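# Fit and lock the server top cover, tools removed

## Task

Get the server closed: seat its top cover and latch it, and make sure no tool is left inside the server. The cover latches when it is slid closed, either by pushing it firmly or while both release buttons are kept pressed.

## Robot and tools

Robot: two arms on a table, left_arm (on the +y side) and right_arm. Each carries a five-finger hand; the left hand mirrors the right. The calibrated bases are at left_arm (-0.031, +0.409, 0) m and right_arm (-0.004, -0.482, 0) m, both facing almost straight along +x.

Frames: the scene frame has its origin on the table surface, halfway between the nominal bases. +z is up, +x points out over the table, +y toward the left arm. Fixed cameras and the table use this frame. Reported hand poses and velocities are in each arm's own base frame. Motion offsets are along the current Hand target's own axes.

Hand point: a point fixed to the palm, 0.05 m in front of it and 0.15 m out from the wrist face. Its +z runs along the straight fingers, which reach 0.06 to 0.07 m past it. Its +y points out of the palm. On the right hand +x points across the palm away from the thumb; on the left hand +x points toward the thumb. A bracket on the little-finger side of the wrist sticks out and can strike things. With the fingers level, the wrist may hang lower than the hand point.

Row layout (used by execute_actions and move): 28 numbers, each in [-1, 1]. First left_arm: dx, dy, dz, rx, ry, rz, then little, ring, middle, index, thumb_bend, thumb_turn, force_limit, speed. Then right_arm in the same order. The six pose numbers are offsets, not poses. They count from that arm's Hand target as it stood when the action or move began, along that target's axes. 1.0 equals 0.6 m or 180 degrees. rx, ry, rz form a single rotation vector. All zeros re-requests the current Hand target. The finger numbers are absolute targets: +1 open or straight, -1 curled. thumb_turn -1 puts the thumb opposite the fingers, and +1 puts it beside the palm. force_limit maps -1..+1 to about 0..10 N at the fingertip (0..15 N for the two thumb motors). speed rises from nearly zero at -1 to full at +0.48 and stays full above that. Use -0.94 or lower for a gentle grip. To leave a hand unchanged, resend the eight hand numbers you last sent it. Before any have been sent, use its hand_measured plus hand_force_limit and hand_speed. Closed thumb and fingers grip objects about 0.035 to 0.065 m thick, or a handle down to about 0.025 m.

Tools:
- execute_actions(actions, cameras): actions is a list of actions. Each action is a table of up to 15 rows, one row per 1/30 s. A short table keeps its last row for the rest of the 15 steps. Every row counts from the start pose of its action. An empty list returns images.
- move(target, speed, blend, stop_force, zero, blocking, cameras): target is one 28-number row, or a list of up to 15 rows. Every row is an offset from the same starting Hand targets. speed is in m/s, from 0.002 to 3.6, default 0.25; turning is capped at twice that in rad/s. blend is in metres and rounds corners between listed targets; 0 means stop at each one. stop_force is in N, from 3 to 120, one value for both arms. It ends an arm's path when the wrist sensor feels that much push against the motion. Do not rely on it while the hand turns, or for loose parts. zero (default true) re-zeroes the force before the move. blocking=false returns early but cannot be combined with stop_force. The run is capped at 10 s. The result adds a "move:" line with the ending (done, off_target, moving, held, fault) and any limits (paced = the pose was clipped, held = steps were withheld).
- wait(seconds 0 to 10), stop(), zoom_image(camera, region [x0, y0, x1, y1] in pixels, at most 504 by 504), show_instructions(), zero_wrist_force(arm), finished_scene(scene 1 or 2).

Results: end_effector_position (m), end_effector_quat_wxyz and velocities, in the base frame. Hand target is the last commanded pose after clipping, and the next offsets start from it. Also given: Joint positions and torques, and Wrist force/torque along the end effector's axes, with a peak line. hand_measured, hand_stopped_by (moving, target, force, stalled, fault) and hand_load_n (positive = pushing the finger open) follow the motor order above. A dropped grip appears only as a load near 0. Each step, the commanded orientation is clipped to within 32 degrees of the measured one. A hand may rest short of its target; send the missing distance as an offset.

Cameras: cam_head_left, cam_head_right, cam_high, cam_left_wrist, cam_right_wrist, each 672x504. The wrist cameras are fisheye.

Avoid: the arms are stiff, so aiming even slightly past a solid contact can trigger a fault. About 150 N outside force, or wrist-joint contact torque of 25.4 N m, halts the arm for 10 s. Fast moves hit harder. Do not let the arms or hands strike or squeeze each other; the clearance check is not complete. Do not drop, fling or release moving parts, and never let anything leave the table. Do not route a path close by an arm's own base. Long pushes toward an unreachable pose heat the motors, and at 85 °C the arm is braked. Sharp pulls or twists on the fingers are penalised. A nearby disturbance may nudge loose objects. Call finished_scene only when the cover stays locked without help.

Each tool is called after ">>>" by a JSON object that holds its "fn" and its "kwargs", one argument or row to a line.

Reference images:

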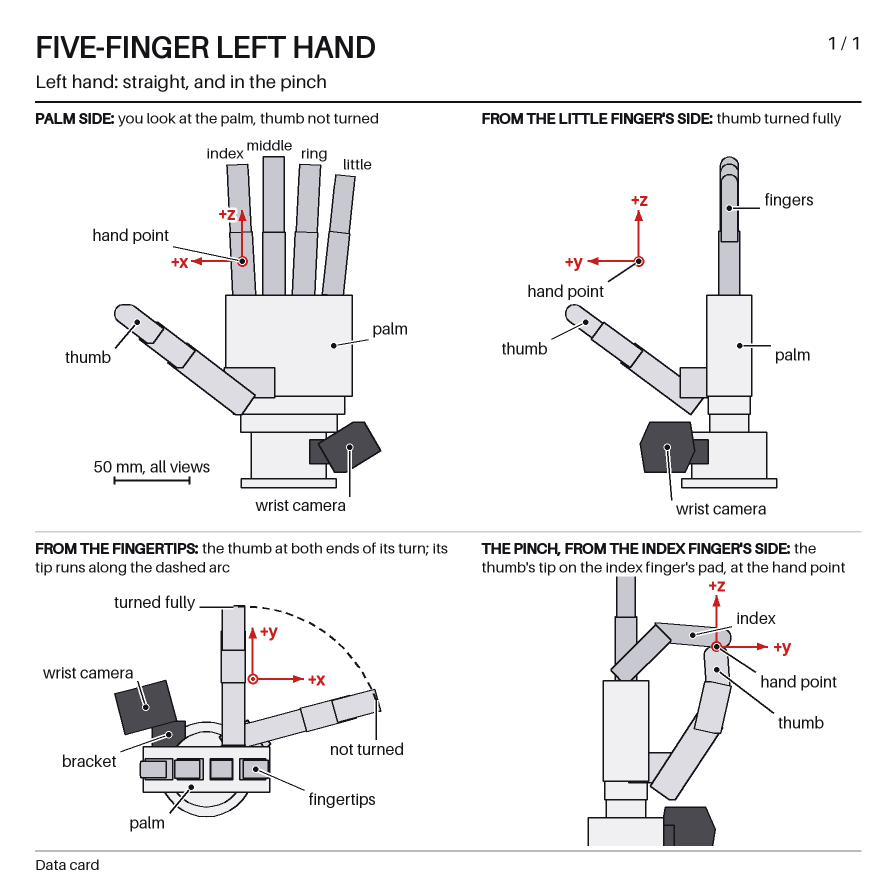

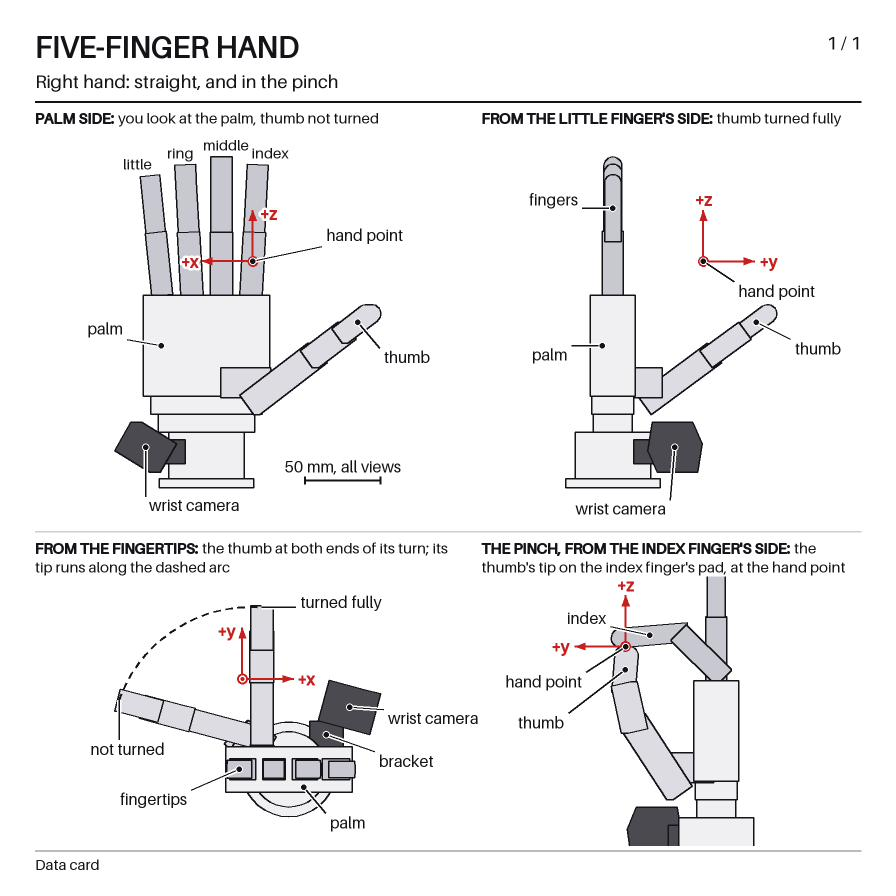

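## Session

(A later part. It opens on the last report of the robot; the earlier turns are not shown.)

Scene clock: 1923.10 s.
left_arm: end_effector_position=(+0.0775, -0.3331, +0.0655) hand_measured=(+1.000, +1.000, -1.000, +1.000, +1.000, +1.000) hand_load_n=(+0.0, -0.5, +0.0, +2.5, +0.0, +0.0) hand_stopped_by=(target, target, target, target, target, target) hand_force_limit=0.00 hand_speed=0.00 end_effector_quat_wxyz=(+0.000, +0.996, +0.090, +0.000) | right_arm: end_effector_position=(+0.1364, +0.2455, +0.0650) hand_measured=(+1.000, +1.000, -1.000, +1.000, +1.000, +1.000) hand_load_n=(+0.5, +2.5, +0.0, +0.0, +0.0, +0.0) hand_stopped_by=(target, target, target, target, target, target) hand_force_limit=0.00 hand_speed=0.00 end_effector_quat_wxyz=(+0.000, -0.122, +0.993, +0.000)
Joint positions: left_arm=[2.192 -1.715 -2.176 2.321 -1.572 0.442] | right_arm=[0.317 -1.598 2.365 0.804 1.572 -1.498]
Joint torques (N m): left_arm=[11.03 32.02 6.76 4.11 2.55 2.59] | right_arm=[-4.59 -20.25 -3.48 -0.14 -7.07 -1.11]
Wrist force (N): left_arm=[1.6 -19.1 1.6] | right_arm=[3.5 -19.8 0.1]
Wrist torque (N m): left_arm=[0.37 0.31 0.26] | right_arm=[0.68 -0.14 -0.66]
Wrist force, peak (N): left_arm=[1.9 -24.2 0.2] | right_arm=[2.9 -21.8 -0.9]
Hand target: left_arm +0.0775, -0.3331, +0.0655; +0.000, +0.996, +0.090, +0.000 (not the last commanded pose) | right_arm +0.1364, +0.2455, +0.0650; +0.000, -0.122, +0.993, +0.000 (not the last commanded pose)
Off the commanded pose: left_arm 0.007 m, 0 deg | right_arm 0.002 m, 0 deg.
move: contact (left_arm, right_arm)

>>> {"fn": "move", "kwargs": {
  "target": [0,0.01,0,0,0,0,1,1,-1,1,1,1,0,0,0,0.01,0,0,0,0,1,1,-1,1,1,1,0,0],
  "speed": 0.004,
  "stop_force": 12
}}

>>> {"fn": "move", "kwargs": {
  "target": [0,0,-0.0167,0,0,0,1,1,-1,1,1,1,0,0,0,0,-0.0167,0,0,0,1,1,-1,1,1,1,0,0],
  "speed": 0.015,
  "cameras": ["cam_left_wrist","cam_right_wrist"]
}}

Scene clock: 1933.80 s.
left_arm: end_effector_position=(+0.0776, -0.3335, +0.0655) hand_measured=(+1.000, +1.000, -1.000, +1.000, +1.000, +1.000) hand_load_n=(+0.0, +0.0, +0.0, +4.5, +0.0, +0.0) hand_stopped_by=(target, target, target, target, target, target) hand_force_limit=0.00 hand_speed=0.00 end_effector_quat_wxyz=(+0.000, +0.996, +0.090, +0.000) | right_arm: end_effector_position=(+0.1362, +0.2459, +0.0650) hand_measured=(+1.000, +1.000, -1.000, +1.000, +1.000, +1.000) hand_load_n=(+1.0, +3.5, +0.5, +0.0, +0.0, +0.0) hand_stopped_by=(target, target, target, target, target, target) hand_force_limit=0.00 hand_speed=0.00 end_effector_quat_wxyz=(+0.000, -0.122, +0.993, +0.000)
Joint positions: left_arm=[2.192 -1.716 -2.175 2.32 -1.572 0.441] | right_arm=[0.319 -1.598 2.364 0.804 1.572 -1.496]
Joint torques (N m): left_arm=[10.54 34.43 12.3 7.08 2.91 2.81] | right_arm=[-2.07 -20.69 -2.27 -0.11 -7.56 -0.94]
Wrist force (N): left_arm=[2.7 -30.9 1.6] | right_arm=[3.7 -31.3 -0.7]
Wrist torque (N m): left_arm=[0.92 0.33 0.32] | right_arm=[1.00 -0.06 -1.22]
Wrist force, peak (N): left_arm=[3.8 -35.5 1.3] | right_arm=[4.0 -36.8 -1.7]
Hand target: left_arm +0.0776, -0.3335, +0.0655; +0.000, +0.996, +0.090, +0.000 (not the last commanded pose) | right_arm +0.1362, +0.2459, +0.0650; +0.000, -0.122, +0.993, +0.000 (not the last commanded pose)
Off the commanded pose: left_arm 0.006 m, 0 deg | right_arm 0.006 m, 0 deg.
move: contact (left_arm, right_arm)

Scene clock: 1934.80 s.
left_arm: end_effector_position=(+0.0776, -0.3335, +0.0755) hand_measured=(+1.000, +1.000, -1.000, +1.000, +1.000, +1.000) hand_load_n=(+0.0, +0.0, +0.0, +4.5, +0.0, +0.0) hand_stopped_by=(target, target, target, target, target, target) hand_force_limit=0.00 hand_speed=0.00 end_effector_quat_wxyz=(+0.000, +0.996, +0.090, +0.000) | right_arm: end_effector_position=(+0.1362, +0.2459, +0.0750) hand_measured=(+1.000, +1.000, -1.000, +1.000, +1.000, +1.000) hand_load_n=(+1.0, +4.0, +0.0, +0.0, -0.5, +0.0) hand_stopped_by=(target, target, target, target, target, target) hand_force_limit=0.00 hand_speed=0.00 end_effector_quat_wxyz=(+0.000, -0.122, +0.993, +0.000)
Joint positions: left_arm=[2.192 -1.697 -2.164 2.29 -1.572 0.441] | right_arm=[0.319 -1.62 2.351 0.84 1.572 -1.496]
Joint torques (N m): left_arm=[1.6 34.07 37.77 2.95 2.78 0.36] | right_arm=[8.46 -21.1 -24.19 2.83 -7.91 2.09]
Wrist force (N): left_arm=[3.3 -32.0 5.4] | right_arm=[4.8 -32.0 4.7]
Wrist torque (N m): left_arm=[0.71 0.29 0.36] | right_arm=[0.74 -0.37 -1.15]
Wrist force, peak (N): left_arm=[3.0 -32.1 5.5] | right_arm=[4.8 -32.0 4.7]
Hand target: left_arm +0.0776, -0.3335, +0.0755; +0.000, +0.996, +0.090, +0.000 | right_arm +0.1362, +0.2459, +0.0750; +0.000, -0.122, +0.993, +0.000
Off the commanded pose: left_arm 0.000 m, 0 deg | right_arm 0.000 m, 0 deg.
move: done
camera_calibration:
cam_left_wrist: T_world_to_cam=[[0.103657, 0.994607, 0.00346282, 0.32498], [0.844579, -0.0898589, 0.527837, -0.133688], [0.525302, -0.0517895, -0.849338, 0.12578], [0, 0, 0, 1]] pos_world=[0.0131508, -0.328726, 0.176269]
cam_right_wrist: T_world_to_cam=[[-0.480657, 0.875518, -0.0493637, -0.140415], [0.735656, 0.433231, 0.520693, -0.246982], [0.477262, 0.21396, -0.852316, 0.0636226], [0, 0, 0, 1]] pos_world=[0.0838379, 0.216323, 0.175897]
Images, in order (width x height): cam_left_wrist 672x504, cam_right_wrist 672x504.

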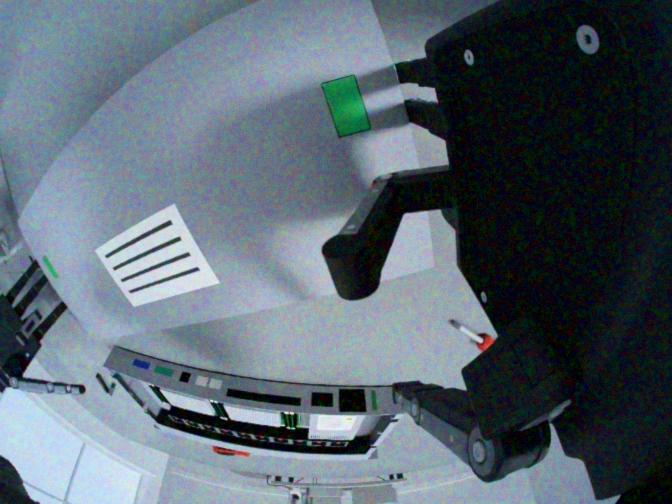

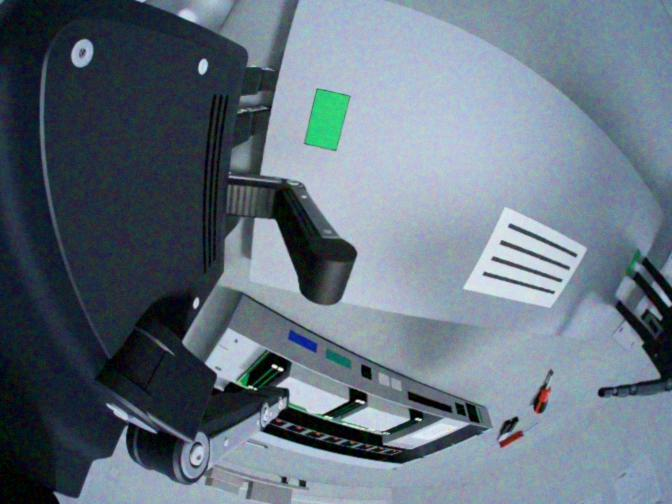

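>>> {"fn": "move", "kwargs": {
  "target": [0,0,-0.0333,0,0,0,1,1,-1,1,1,1,0,0,0,0,-0.0333,0,0,0,1,1,-1,1,1,1,0,0],
  "speed": 0.03
}}

Scene clock: 1975.00 s.
left_arm: end_effector_position=(+0.0776, -0.3336, +0.0955) hand_measured=(+1.000, +1.000, -1.000, +1.000, +1.000, +1.000) hand_load_n=(+0.5, +0.0, +0.0, +5.0, +0.0, +0.0) hand_stopped_by=(target, target, target, target, target, target) hand_force_limit=0.00 hand_speed=0.00 end_effector_quat_wxyz=(+0.000, +0.996, +0.090, +0.000) | right_arm: end_effector_position=(+0.1362, +0.2460, +0.0950) hand_measured=(+1.000, +1.000, -1.000, +1.000, +1.000, +1.000) hand_load_n=(+1.5, +4.0, +0.0, +0.0, +0.0, +0.0) hand_stopped_by=(target, target, target, target, target, target) hand_force_limit=0.00 hand_speed=0.00 end_effector_quat_wxyz=(+0.000, -0.122, +0.993, +0.000)
Joint positions: left_arm=[2.192 -1.662 -2.139 2.229 -1.572 0.441] | right_arm=[0.319 -1.662 2.322 0.911 1.572 -1.495]
Joint torques (N m): left_arm=[-12.37 33.34 39.18 3.37 2.93 -1.04] | right_arm=[0.12 -20.13 -25.51 2.84 -8.72 -0.33]
Wrist force (N): left_arm=[3.3 -33.4 5.2] | right_arm=[5.1 -33.5 5.0]
Wrist torque (N m): left_arm=[0.88 0.31 0.36] | right_arm=[0.87 -0.34 -1.21]
Wrist force, peak (N): left_arm=[3.4 -33.7 5.5] | right_arm=[4.9 -34.0 4.7]
Hand target: left_arm +0.0776, -0.3336, +0.0955; +0.000, +0.996, +0.090, +0.000 | right_arm +0.1362, +0.2460, +0.0950; +0.000, -0.122, +0.993, +0.000
Off the commanded pose: left_arm 0.000 m, 0 deg | right_arm 0.000 m, 0 deg.
move: done

>>> {"fn": "move", "kwargs": {
  "target": [0,0,-0.0583,0,0,0,1,1,-1,1,1,1,0,0,0,0,-0.0583,0,0,0,1,1,-1,1,1,1,0,0],
  "speed": 0.04,
  "cameras": ["cam_head_right","cam_high"]
}}

Scene clock: 1983.43 s.
left_arm: end_effector_position=(+0.0776, -0.3336, +0.1304) hand_measured=(+1.000, +1.000, -1.000, +1.000, +1.000, +1.000) hand_load_n=(-0.5, +0.5, +0.5, +5.0, +0.0, +0.0) hand_stopped_by=(target, target, target, target, target, target) hand_force_limit=0.00 hand_speed=0.00 end_effector_quat_wxyz=(+0.000, +0.996, +0.090, +0.000) | right_arm: end_effector_position=(+0.1362, +0.2460, +0.1299) hand_measured=(+1.000, +1.000, -1.000, +1.000, +1.000, +1.000) hand_load_n=(+1.5, +4.0, +0.0, +0.0, +0.0, -0.5) hand_stopped_by=(target, target, target, target, target, target) hand_force_limit=0.00 hand_speed=0.00 end_effector_quat_wxyz=(+0.000, -0.122, +0.993, +0.000)
Joint positions: left_arm=[2.191 -1.607 -2.089 2.125 -1.572 0.441] | right_arm=[0.32 -1.724 2.266 1.029 1.572 -1.495]
Joint torques (N m): left_arm=[-13.31 31.56 41.43 4.34 3.18 -0.89] | right_arm=[-0.69 -19.21 -26.9 2.48 -9.65 -0.71]
Wrist force (N): left_arm=[3.4 -36.6 5.4] | right_arm=[4.9 -36.6 5.4]
Wrist torque (N m): left_arm=[1.02 0.35 0.45] | right_arm=[0.97 -0.29 -1.38]
Wrist force, peak (N): left_arm=[3.2 -37.0 5.5] | right_arm=[4.8 -37.3 4.9]
Hand target: left_arm +0.0776, -0.3336, +0.1305; +0.000, +0.996, +0.090, +0.000 | right_arm +0.1362, +0.2460, +0.1300; +0.000, -0.122, +0.993, +0.000
Off the commanded pose: left_arm 0.000 m, 0 deg | right_arm 0.000 m, 0 deg.
move: done
Images, in order (width x height): cam_head_right 672x504, cam_high 672x504.

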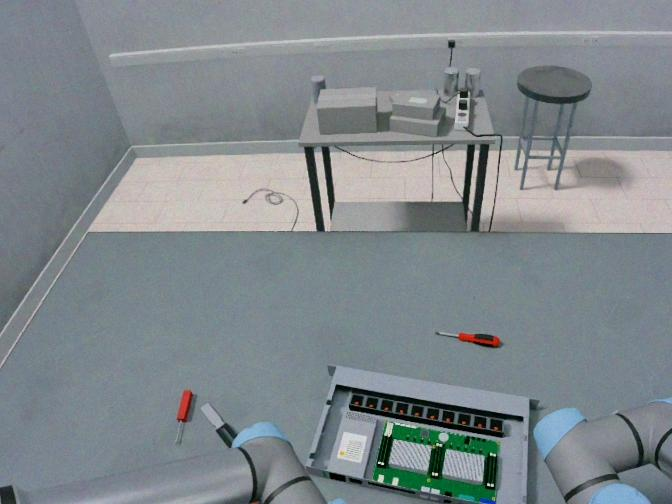

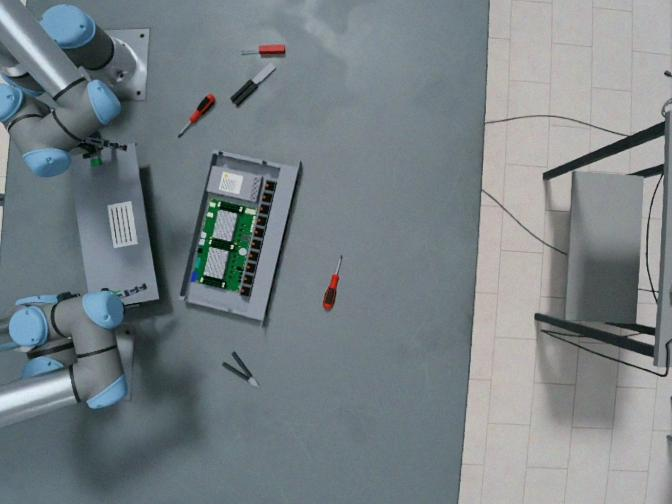

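>>> {"fn": "move", "kwargs": {
  "target": [0,-0.0003,0,0,0,-0.0033,1,1,-1,1,1,1,0,0,0,-0.0003,0,0,0,-0.0033,1,1,-1,1,1,1,0,0],
  "speed": 0.02
}}

Scene clock: 2014.33 s.
left_arm: end_effector_position=(+0.0776, -0.3334, +0.1305) hand_measured=(+1.000, +1.000, -1.000, +1.000, +1.000, +1.000) hand_load_n=(+0.0, +1.0, +0.0, +3.0, +0.0, +0.0) hand_stopped_by=(target, target, target, target, target, target) hand_force_limit=0.00 hand_speed=0.00 end_effector_quat_wxyz=(+0.000, +0.995, +0.095, +0.000) | right_arm: end_effector_position=(+0.1363, +0.2458, +0.1300) hand_measured=(+1.000, +1.000, -1.000, +1.000, +1.000, +1.000) hand_load_n=(+0.0, +2.5, +0.0, +1.5, +0.0, +0.0) hand_stopped_by=(target, target, target, target, target, target) hand_force_limit=0.00 hand_speed=0.00 end_effector_quat_wxyz=(+0.000, -0.127, +0.992, +0.000)
Joint positions: left_arm=[2.189 -1.607 -2.089 2.125 -1.572 0.428] | right_arm=[0.316 -1.724 2.266 1.029 1.572 -1.509]
Joint torques (N m): left_arm=[-14.92 7.27 38.14 3.39 3.98 -1.73] | right_arm=[-3.27 2.91 -24.41 0.74 -8.68 -1.47]
Wrist force (N): left_arm=[0.5 -27.7 5.4] | right_arm=[2.3 -26.6 5.1]
Wrist torque (N m): left_arm=[0.51 0.30 0.50] | right_arm=[0.72 -0.36 -0.41]
Wrist force, peak (N): left_arm=[3.0 -36.9 5.6] | right_arm=[5.0 -36.9 4.8]
Hand target: left_arm +0.0776, -0.3334, +0.1305; +0.000, +0.995, +0.095, +0.000 | right_arm +0.1363, +0.2458, +0.1300; +0.000, -0.127, +0.992, +0.000
Off the commanded pose: left_arm 0.000 m, 0 deg | right_arm 0.000 m, 0 deg.
move: done

>>> {"fn": "move", "kwargs": {
  "target": [0.0961,0.0186,0,0,0,0.0217,1,1,-1,1,1,1,0,0,-0.0591,-0.0169,0,0,0,0.0217,1,1,-1,1,1,1,0,0],
  "speed": 0.03
}}

Scene clock: 2077.97 s.
left_arm: end_effector_position=(+0.1363, -0.3334, +0.1305) hand_measured=(+1.000, +1.000, -1.000, +1.000, +1.000, +1.000) hand_load_n=(+0.0, +1.5, +0.0, +4.0, +0.0, +0.0) hand_stopped_by=(target, target, target, target, target, target) hand_force_limit=0.00 hand_speed=0.00 end_effector_quat_wxyz=(+0.000, +0.998, +0.061, +0.000) | right_arm: end_effector_position=(+0.1731, +0.2449, +0.1300) hand_measured=(+1.000, +1.000, -1.000, +1.000, +1.000, +1.000) hand_load_n=(+0.0, +3.5, +0.0, +2.0, +0.0, +0.0) hand_stopped_by=(target, target, target, target, target, target) hand_force_limit=0.00 hand_speed=0.00 end_effector_quat_wxyz=(+0.000, -0.093, +0.996, +0.000)
Joint positions: left_arm=[2.38 -1.638 -2.056 2.123 -1.572 0.687] | right_arm=[0.267 -1.661 2.213 1.019 1.572 -1.49]
Joint torques (N m): left_arm=[8.29 9.18 38.71 2.12 8.82 2.43] | right_arm=[-1.84 -0.29 -27.25 0.06 -6.8 1.52]
Wrist force (N): left_arm=[0.9 -33.2 5.0] | right_arm=[2.4 -32.9 5.0]
Wrist torque (N m): left_arm=[0.83 0.33 0.39] | right_arm=[0.83 -0.28 -0.70]
Wrist force, peak (N): left_arm=[1.1 -35.1 5.6] | right_arm=[2.4 -34.8 5.2]
Hand target: left_arm +0.1363, -0.3335, +0.1305; +0.000, +0.998, +0.061, +0.000 | right_arm +0.1731, +0.2449, +0.1300; +0.000, -0.093, +0.996, +0.000
Off the commanded pose: left_arm 0.000 m, 0 deg | right_arm 0.000 m, 0 deg.
move: done

>>> {"fn": "move", "kwargs": {
  "target": [
    [0.0969,0.0130,0,0,0,0.0217,1,1,-1,1,1,1,0,0,-0.0599,-0.01185,0,0,0,0.0217,1,1,-1,1,1,1,0,0],
    [0.1935,0.0275,0,0,0,0.0433,1,1,-1,1,1,1,0,0,-0.1197,-0.0223,0,0,0,0.0433,1,1,-1,1,1,1,0,0]
  ],
  "speed": 0.03,
  "cameras": ["cam_left_wrist","cam_right_wrist","cam_high","cam_head_right"]
}}

Scene clock: 2101.00 s.
left_arm: end_effector_position=(+0.2535, -0.3357, +0.1306) hand_measured=(+1.000, +1.000, -1.000, +1.000, +1.000, +1.000) hand_load_n=(+0.0, +1.5, +0.0, +4.5, -0.5, +0.0) hand_stopped_by=(target, target, target, target, target, target) hand_force_limit=0.00 hand_speed=0.00 end_effector_quat_wxyz=(-0.001, +1.000, -0.007, +0.000) | right_arm: end_effector_position=(+0.2462, +0.2451, +0.1300) hand_measured=(+1.000, +1.000, -1.000, +1.000, +1.000, +1.000) hand_load_n=(+0.5, +3.5, +0.0, +1.5, +0.0, +0.0) hand_stopped_by=(target, target, target, target, target, target) hand_force_limit=0.00 hand_speed=0.00 end_effector_quat_wxyz=(+0.000, -0.025, +1.000, +0.000)
Joint positions: left_arm=[2.638 -1.782 -1.886 2.098 -1.572 1.081] | right_arm=[0.213 -1.527 2.082 1.015 1.572 -1.408]
Joint torques (N m): left_arm=[2.39 15.38 34.45 -0.63 10.59 2.88] | right_arm=[0.65 -6.24 -27 2.07 -11.06 1.46]
Wrist force (N): left_arm=[1.4 -37.4 5.8] | right_arm=[3.3 -37.3 5.1]
Wrist torque (N m): left_arm=[1.00 0.48 0.45] | right_arm=[1.04 -0.21 -0.91]
Wrist force, peak (N): left_arm=[1.5 -39.8 5.8] | right_arm=[3.3 -39.9 5.1]
Hand target: left_arm +0.2535, -0.3357, +0.1306; +0.000, +1.000, -0.007, +0.000 | right_arm +0.2462, +0.2451, +0.1300; +0.000, -0.025, +1.000, +0.000
Off the commanded pose: left_arm 0.000 m, 0 deg | right_arm 0.000 m, 0 deg.
move: done
camera_calibration:
cam_left_wrist: T_world_to_cam=[[0.293192, 0.956047, 0.00360008, 0.247627], [0.811525, -0.250859, 0.527728, -0.357124], [0.505435, -0.151804, -0.849406, 0.051562], [0, 0, 0, 1]] pos_world=[0.191152, -0.318504, 0.23137]
cam_right_wrist: T_world_to_cam=[[-0.303069, 0.95169, -0.049357, -0.146418], [0.805201, 0.283434, 0.52088, -0.336546], [0.509706, 0.11812, -0.852202, 0.0737191], [0, 0, 0, 1]] pos_world=[0.189037, 0.226026, 0.230897]
Images, in order (width x height): cam_head_right 672x504, cam_high 672x504, cam_left_wrist 672x504, cam_right_wrist 672x504.

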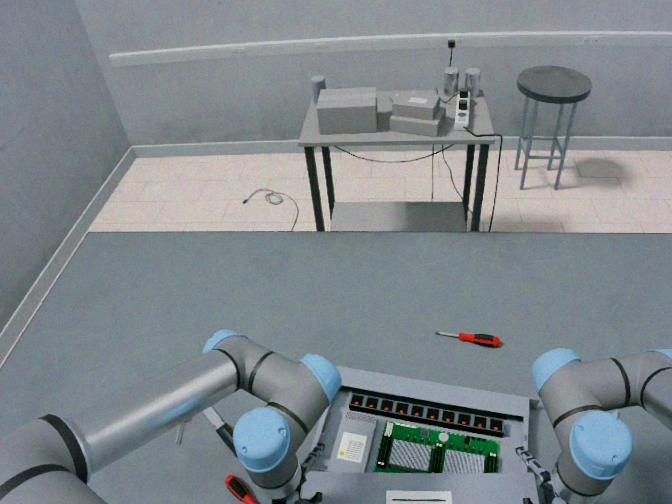

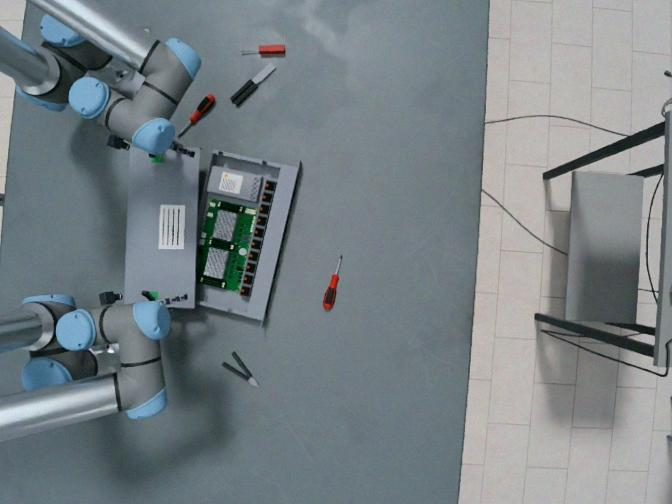

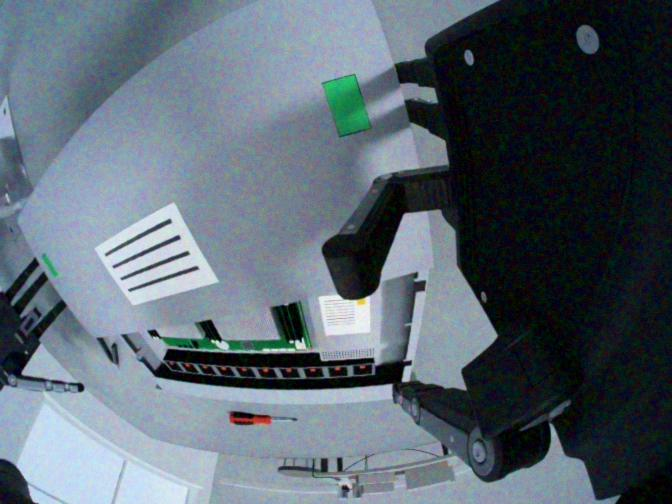

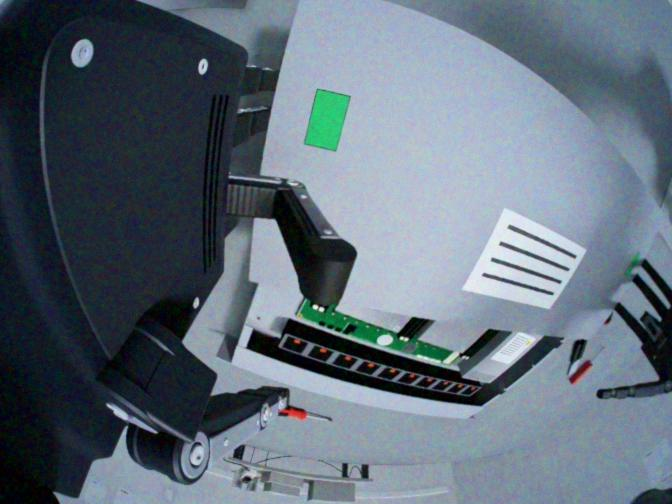

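>>> {"fn": "move", "kwargs": {
  "target": [
    [0.0975,0.00185,0,0,0,0.0217,1,1,-1,1,1,1,0,0,-0.0605,-0.0015,0,0,0,0.0217,1,1,-1,1,1,1,0,0],
    [0.1947,0.00545,0,0,0,0.0433,1,1,-1,1,1,1,0,0,-0.1209,-0.0013,0,0,0,0.0433,1,1,-1,1,1,1,0,0]
  ],
  "speed": 0.03,
  "cameras": ["cam_left_wrist","cam_right_wrist","cam_high","cam_head_right"]
}}

Scene clock: 2131.27 s.
left_arm: end_effector_position=(+0.3703, -0.3406, +0.1306) hand_measured=(+1.000, +1.000, -1.000, +1.000, +1.000, +1.000) hand_load_n=(+0.0, +0.5, +0.0, +3.5, +0.0, +0.0) hand_stopped_by=(target, target, target, target, target, target) hand_force_limit=0.00 hand_speed=0.00 end_effector_quat_wxyz=(-0.001, +0.997, -0.075, +0.000) | right_arm: end_effector_position=(+0.3186, +0.2480, +0.1300) hand_measured=(+1.000, +1.000, -1.000, +1.000, +1.000, +1.000) hand_load_n=(+0.5, +3.0, +0.0, +1.0, +0.0, +0.0) hand_stopped_by=(target, target, target, target, target, target) hand_force_limit=0.00 hand_speed=0.00 end_effector_quat_wxyz=(+0.000, +0.043, +0.999, +0.000)
Joint positions: left_arm=[2.775 -1.985 -1.606 2.021 -1.572 1.354] | right_arm=[0.192 -1.39 1.926 1.035 1.572 -1.293]
Joint torques (N m): left_arm=[1.11 25.08 29.67 -3.88 10.1 2.72] | right_arm=[-0.99 -14.08 -28.14 1.77 -5.21 1.78]
Wrist force (N): left_arm=[1.4 -29.2 5.2] | right_arm=[3.0 -28.0 5.1]
Wrist torque (N m): left_arm=[0.53 0.37 0.26] | right_arm=[0.78 -0.30 -0.74]
Wrist force, peak (N): left_arm=[1.6 -37.7 5.7] | right_arm=[3.1 -37.6 5.0]
Hand target: left_arm +0.3703, -0.3406, +0.1306; +0.000, +0.997, -0.075, +0.000 | right_arm +0.3187, +0.2480, +0.1300; +0.000, +0.043, +0.999, +0.000
Off the commanded pose: left_arm 0.000 m, 0 deg | right_arm 0.000 m, 0 deg.
move: done
camera_calibration:
cam_left_wrist: T_world_to_cam=[[0.420156, 0.907445, 0.00362095, 0.154503], [0.770109, -0.358673, 0.527528, -0.474416], [0.480001, -0.218855, -0.84953, -0.021585], [0, 0, 0, 1]] pos_world=[0.310798, -0.315087, 0.231371]
cam_right_wrist: T_world_to_cam=[[-0.171189, 0.983999, -0.0494094, -0.177281], [0.83612, 0.171623, 0.521007, -0.377835], [0.52115, 0.0478783, -0.852121, 0.0502291], [0, 0, 0, 1]] pos_world=[0.25939, 0.236885, 0.230897]
Images, in order (width x height): cam_head_right 672x504, cam_high 672x504, cam_left_wrist 672x504, cam_right_wrist 672x504.

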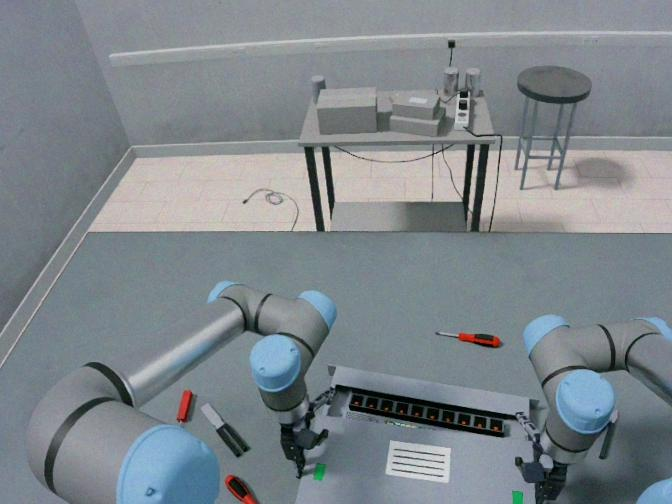

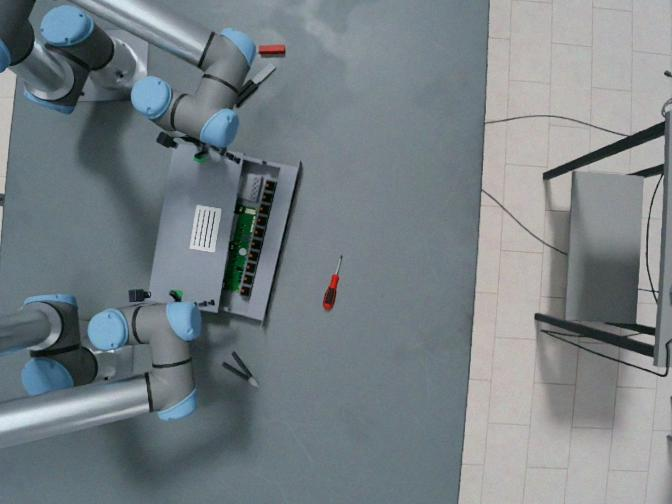

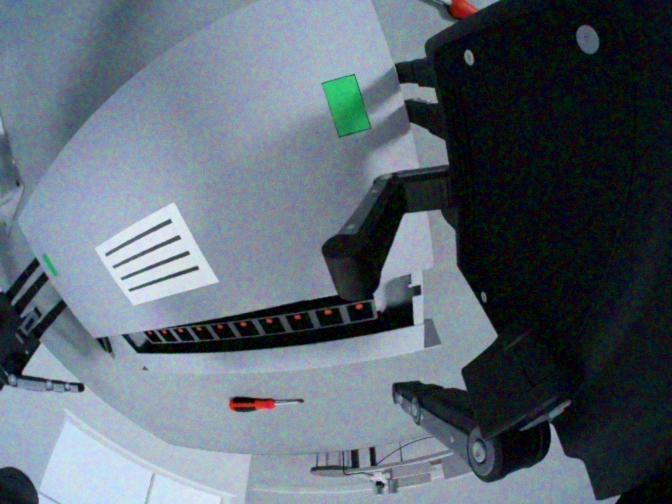

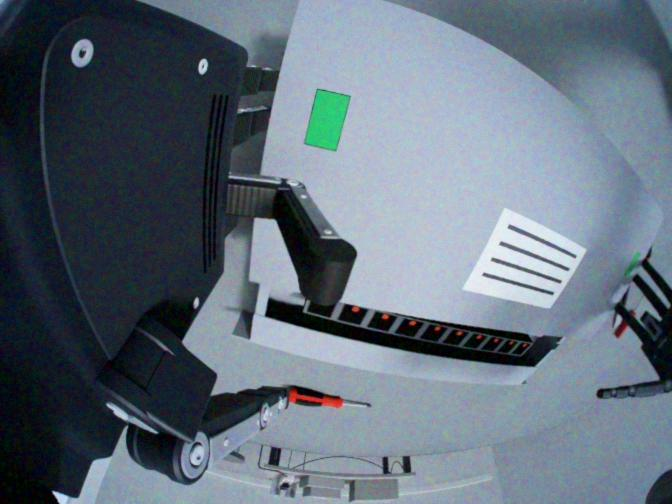

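>>> {"fn": "zoom_image", "kwargs": {
  "camera": "cam_high",
  "region": [140, 130, 320, 340]
}}

>>> {"fn": "zoom_image", "kwargs": {
  "camera": "cam_left_wrist",
  "region": [300, 200, 500, 400]
}}

>>> {"fn": "zoom_image", "kwargs": {
  "camera": "cam_right_wrist",
  "region": [200, 200, 400, 400]
}}

Scaled by 2.400.

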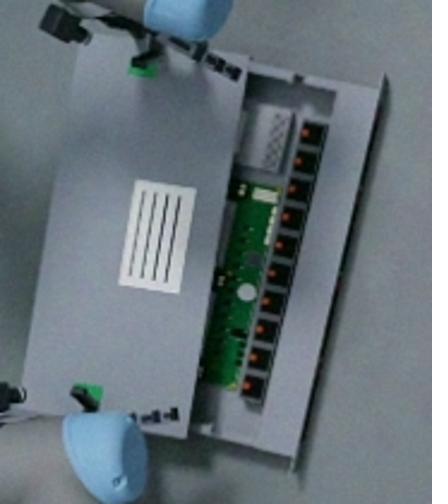

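Scaled by 2.520 from the camera's 672x504 image, which has a finer 960x720 frame.

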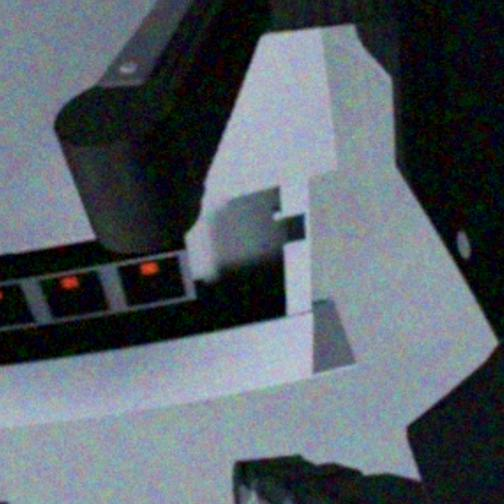

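Scaled by 2.520 from the camera's 672x504 image, which has a finer 960x720 frame.

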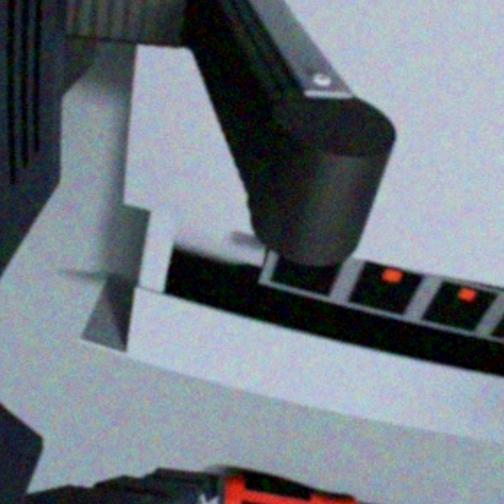

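>>> {"fn": "move", "kwargs": {
  "target": [0.1167,-0.0060,0,0,0,0.0189,1,1,-1,1,1,1,0,0,-0.0845,0.0070,0,0,0,0.0189,1,1,-1,1,1,1,0,0],
  "speed": 0.03,
  "cameras": ["cam_left_wrist","cam_right_wrist","cam_high","cam_head_right"]
}}

>>> {"fn": "zoom_image", "kwargs": {
  "camera": "cam_high",
  "region": [140, 130, 320, 340]
}}

>>> {"fn": "zoom_image", "kwargs": {
  "camera": "cam_left_wrist",
  "region": [300, 150, 500, 350]
}}

>>> {"fn": "zoom_image", "kwargs": {
  "camera": "cam_right_wrist",
  "region": [200, 150, 400, 350]
}}

Scene clock: 2214.37 s.
left_arm: end_effector_position=(+0.4401, -0.3475, +0.1306) hand_measured=(+1.000, +1.000, -1.000, +1.000, +1.000, +1.000) hand_load_n=(+0.0, +0.5, +0.0, +3.5, -0.5, +0.0) hand_stopped_by=(target, target, target, target, target, target) hand_force_limit=0.00 hand_speed=0.00 end_effector_quat_wxyz=(+0.000, +0.995, -0.104, +0.000) | right_arm: end_effector_position=(+0.3695, +0.2478, +0.1300) hand_measured=(+1.000, +1.000, -1.000, +1.000, +1.000, +1.000) hand_load_n=(+0.0, +3.5, +0.0, +1.0, +0.0, +0.0) hand_stopped_by=(target, target, target, target, target, target) hand_force_limit=0.00 hand_speed=0.00 end_effector_quat_wxyz=(+0.000, +0.072, +0.997, +0.000)
Joint positions: left_arm=[2.818 -2.127 -1.386 1.943 -1.572 1.456] | right_arm=[0.173 -1.295 1.804 1.062 1.572 -1.253]
Joint torques (N m): left_arm=[-1.87 30.43 29.19 -4.75 9.99 2.53] | right_arm=[-0.18 -19.75 -29.3 1.65 -8.7 1.6]
Wrist force (N): left_arm=[1.3 -29.9 4.9] | right_arm=[2.9 -28.6 5.2]
Wrist torque (N m): left_arm=[0.62 0.38 0.26] | right_arm=[0.82 -0.28 -0.78]
Wrist force, peak (N): left_arm=[1.6 -32.1 5.7] | right_arm=[3.2 -31.3 5.7]
Hand target: left_arm +0.4401, -0.3475, +0.1306; +0.000, +0.995, -0.104, +0.000 | right_arm +0.3695, +0.2478, +0.1300; +0.000, +0.073, +0.997, +0.000
Off the commanded pose: left_arm 0.000 m, 0 deg | right_arm 0.000 m, 0 deg.
move: done
camera_calibration:
cam_left_wrist: T_world_to_cam=[[0.473262, 0.880914, 0.00355111, 0.0988796], [0.747499, -0.403713, 0.527505, -0.536414], [0.46612, -0.246994, -0.849545, -0.060195], [0, 0, 0, 1]] pos_world=[0.382231, -0.31853, 0.231471]
cam_right_wrist: T_world_to_cam=[[-0.112408, 0.992432, -0.0494278, -0.192177], [0.844809, 0.121639, 0.521058, -0.411204], [0.523127, 0.0168142, -0.852089, 0.030671], [0, 0, 0, 1]] pos_world=[0.309742, 0.240226, 0.230897]
Images, in order (width x height): cam_head_right 672x504, cam_high 672x504, cam_left_wrist 672x504, cam_right_wrist 672x504.

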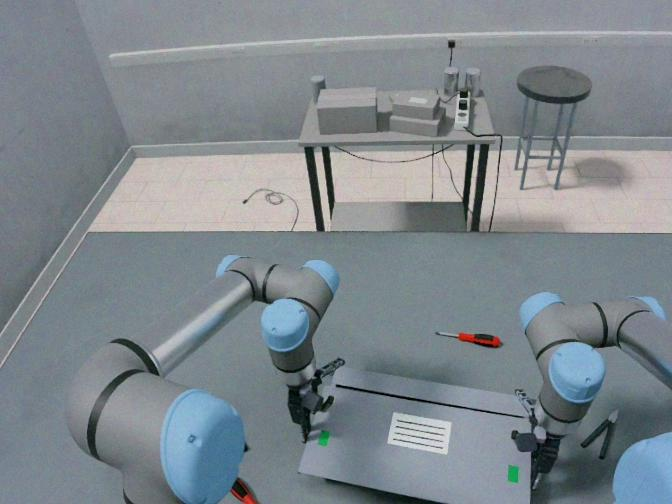

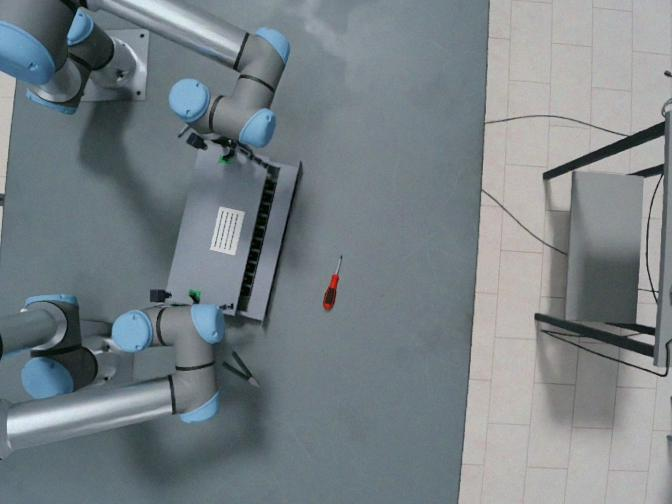

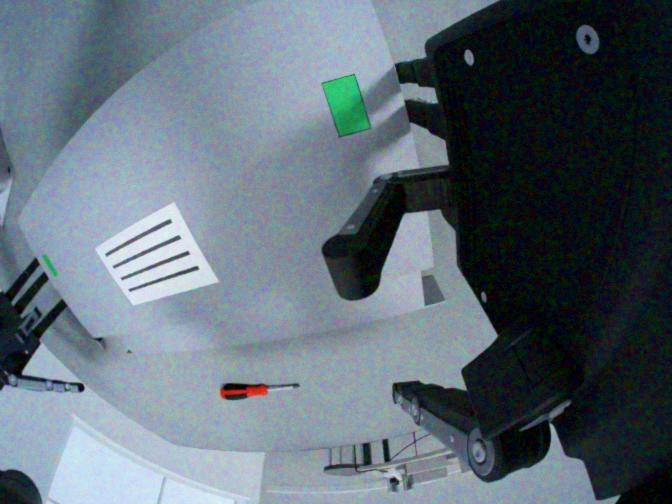

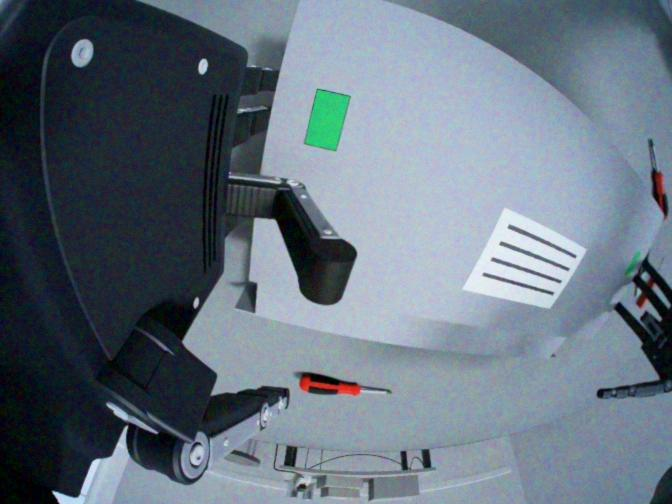

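Scaled by 2.400.

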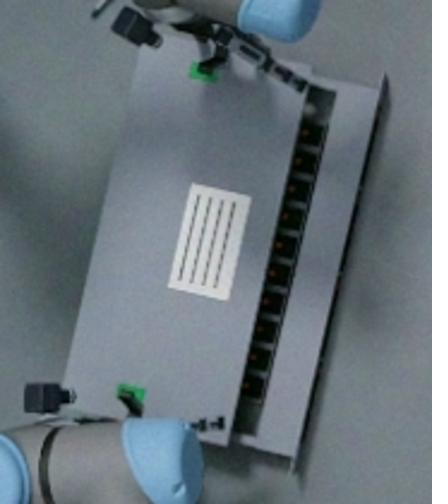

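Scaled by 2.520 from the camera's 672x504 image, which has a finer 960x720 frame.

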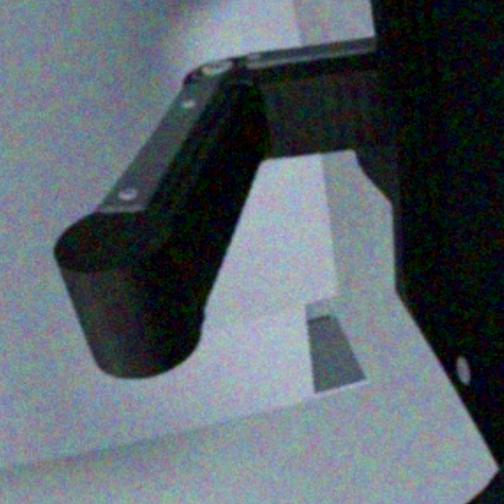

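Scaled by 2.520 from the camera's 672x504 image, which has a finer 960x720 frame.

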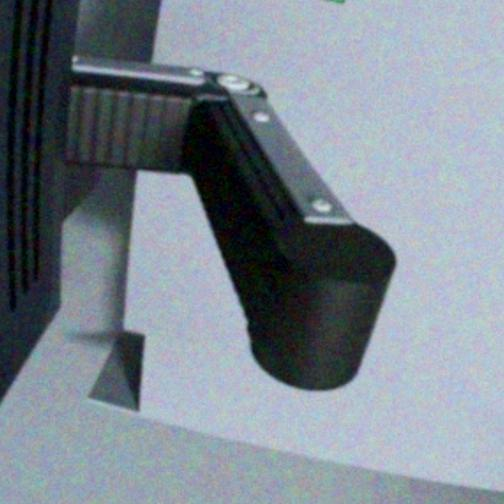

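>>> {"fn": "move", "kwargs": {
  "target": [
    [0.0267,0,0,0,0,0,1,1,-1,1,1,1,0,0,-0.0267,0,0,0,0,0,1,1,-1,1,1,1,0,0],
    [0.0267,0,0.0217,0,0,0,1,1,-1,1,1,1,0,0,-0.0267,0,0.0217,0,0,0,1,1,-1,1,1,1,0,0]
  ],
  "speed": 0.03,
  "cameras": ["cam_left_wrist","cam_right_wrist","cam_high","cam_head_left"]
}}

>>> {"fn": "zoom_image", "kwargs": {
  "camera": "cam_high",
  "region": [140, 130, 320, 340]
}}

>>> {"fn": "zoom_image", "kwargs": {
  "camera": "cam_head_left",
  "region": [290, 350, 560, 504]
}}

Scene clock: 2269.03 s.
left_arm: end_effector_position=(+0.4558, -0.3508, +0.1177) hand_measured=(+1.000, +1.000, -1.000, +1.000, +1.000, +1.000) hand_load_n=(+0.0, +0.5, +0.0, +3.5, +0.0, +0.0) hand_stopped_by=(target, target, target, target, target, target) hand_force_limit=0.00 hand_speed=0.00 end_effector_quat_wxyz=(+0.000, +0.995, -0.104, +0.000) | right_arm: end_effector_position=(+0.3854, +0.2455, +0.1170) hand_measured=(+1.000, +1.000, -1.000, +1.000, +1.000, +1.000) hand_load_n=(+0.5, +3.0, +0.0, +1.0, -0.5, +0.0) hand_stopped_by=(target, target, target, target, target, target) hand_force_limit=0.00 hand_speed=0.00 end_effector_quat_wxyz=(+0.000, +0.073, +0.997, +0.000)
Joint positions: left_arm=[2.821 -2.173 -1.346 1.949 -1.572 1.46] | right_arm=[0.159 -1.251 1.782 1.04 1.572 -1.266]
Joint torques (N m): left_arm=[-2.76 32.26 5.11 -0.49 6.86 2.77] | right_arm=[1.35 -20.02 -7.36 -1.57 -7.12 -1.16]
Wrist force (N): left_arm=[1.3 -29.9 5.6] | right_arm=[3.0 -28.7 5.1]
Wrist torque (N m): left_arm=[0.59 0.39 0.26] | right_arm=[0.78 -0.26 -0.67]
Wrist force, peak (N): left_arm=[1.7 -31.9 5.4] | right_arm=[3.0 -31.1 5.0]
Hand target: left_arm +0.4558, -0.3508, +0.1176; +0.000, +0.995, -0.104, +0.000 | right_arm +0.3854, +0.2455, +0.1170; +0.000, +0.073, +0.997, +0.000
Off the commanded pose: left_arm 0.000 m, 0 deg | right_arm 0.000 m, 0 deg.
move: done
camera_calibration:
cam_left_wrist: T_world_to_cam=[[0.473328, 0.880879, 0.00359755, 0.0944428], [0.747457, -0.40379, 0.527505, -0.542673], [0.466121, -0.246994, -0.849544, -0.0793975], [0, 0, 0, 1]] pos_world=[0.397931, -0.321929, 0.218471]
cam_right_wrist: T_world_to_cam=[[-0.112408, 0.992432, -0.0494278, -0.18875], [0.844809, 0.121639, 0.521058, -0.417583], [0.523127, 0.0168142, -0.852089, 0.0113148], [0, 0, 0, 1]] pos_world=[0.325642, 0.237926, 0.217897]
Images, in order (width x height): cam_head_left 672x504, cam_high 672x504, cam_left_wrist 672x504, cam_right_wrist 672x504.

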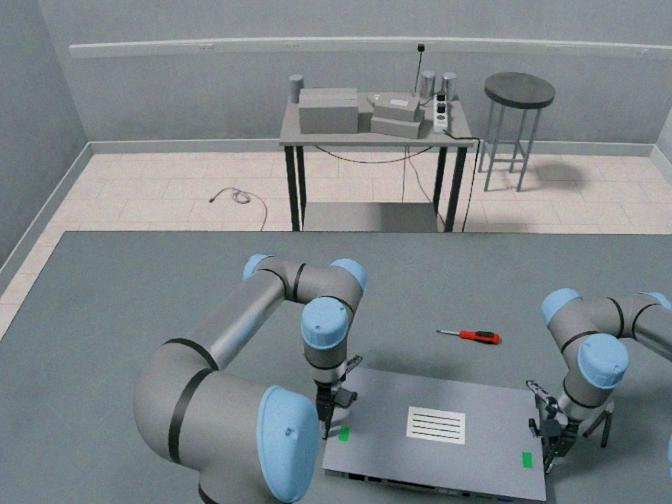

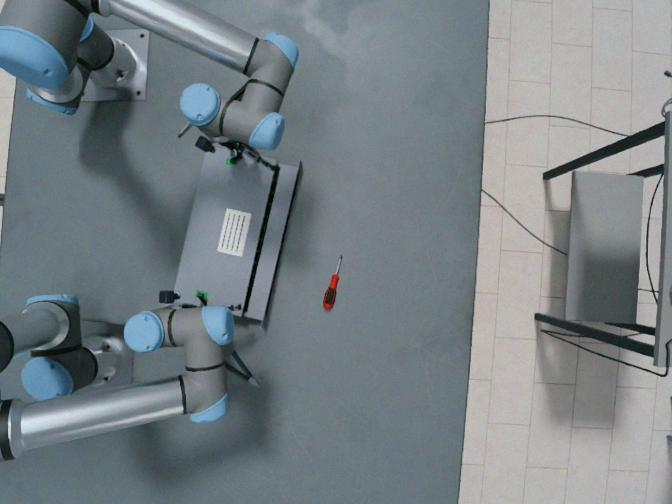

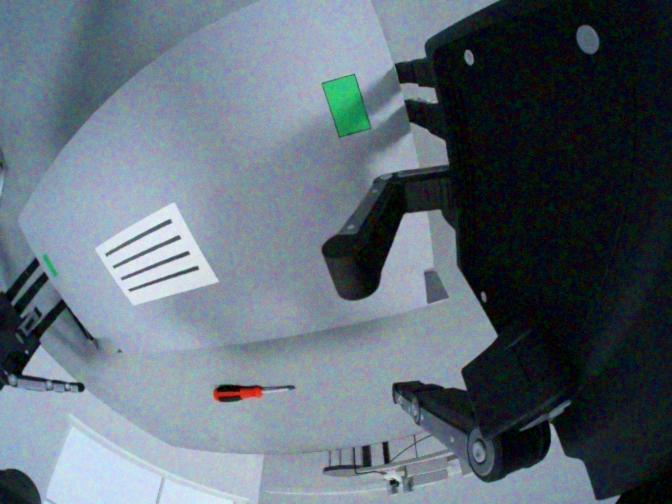

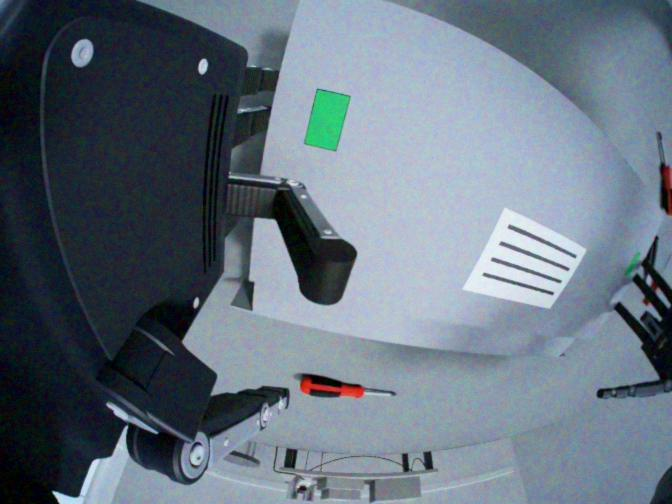

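Scaled by 2.400.

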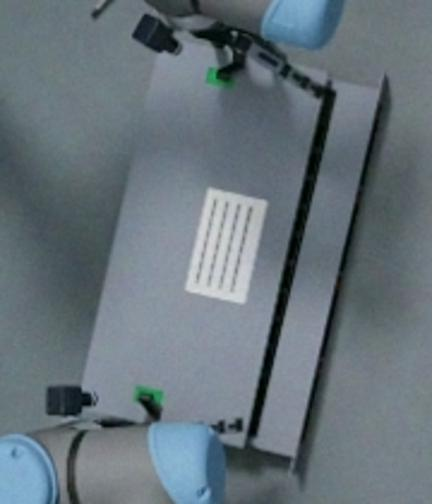

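Scaled by 1.867.

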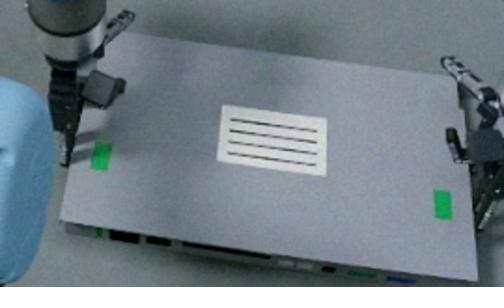

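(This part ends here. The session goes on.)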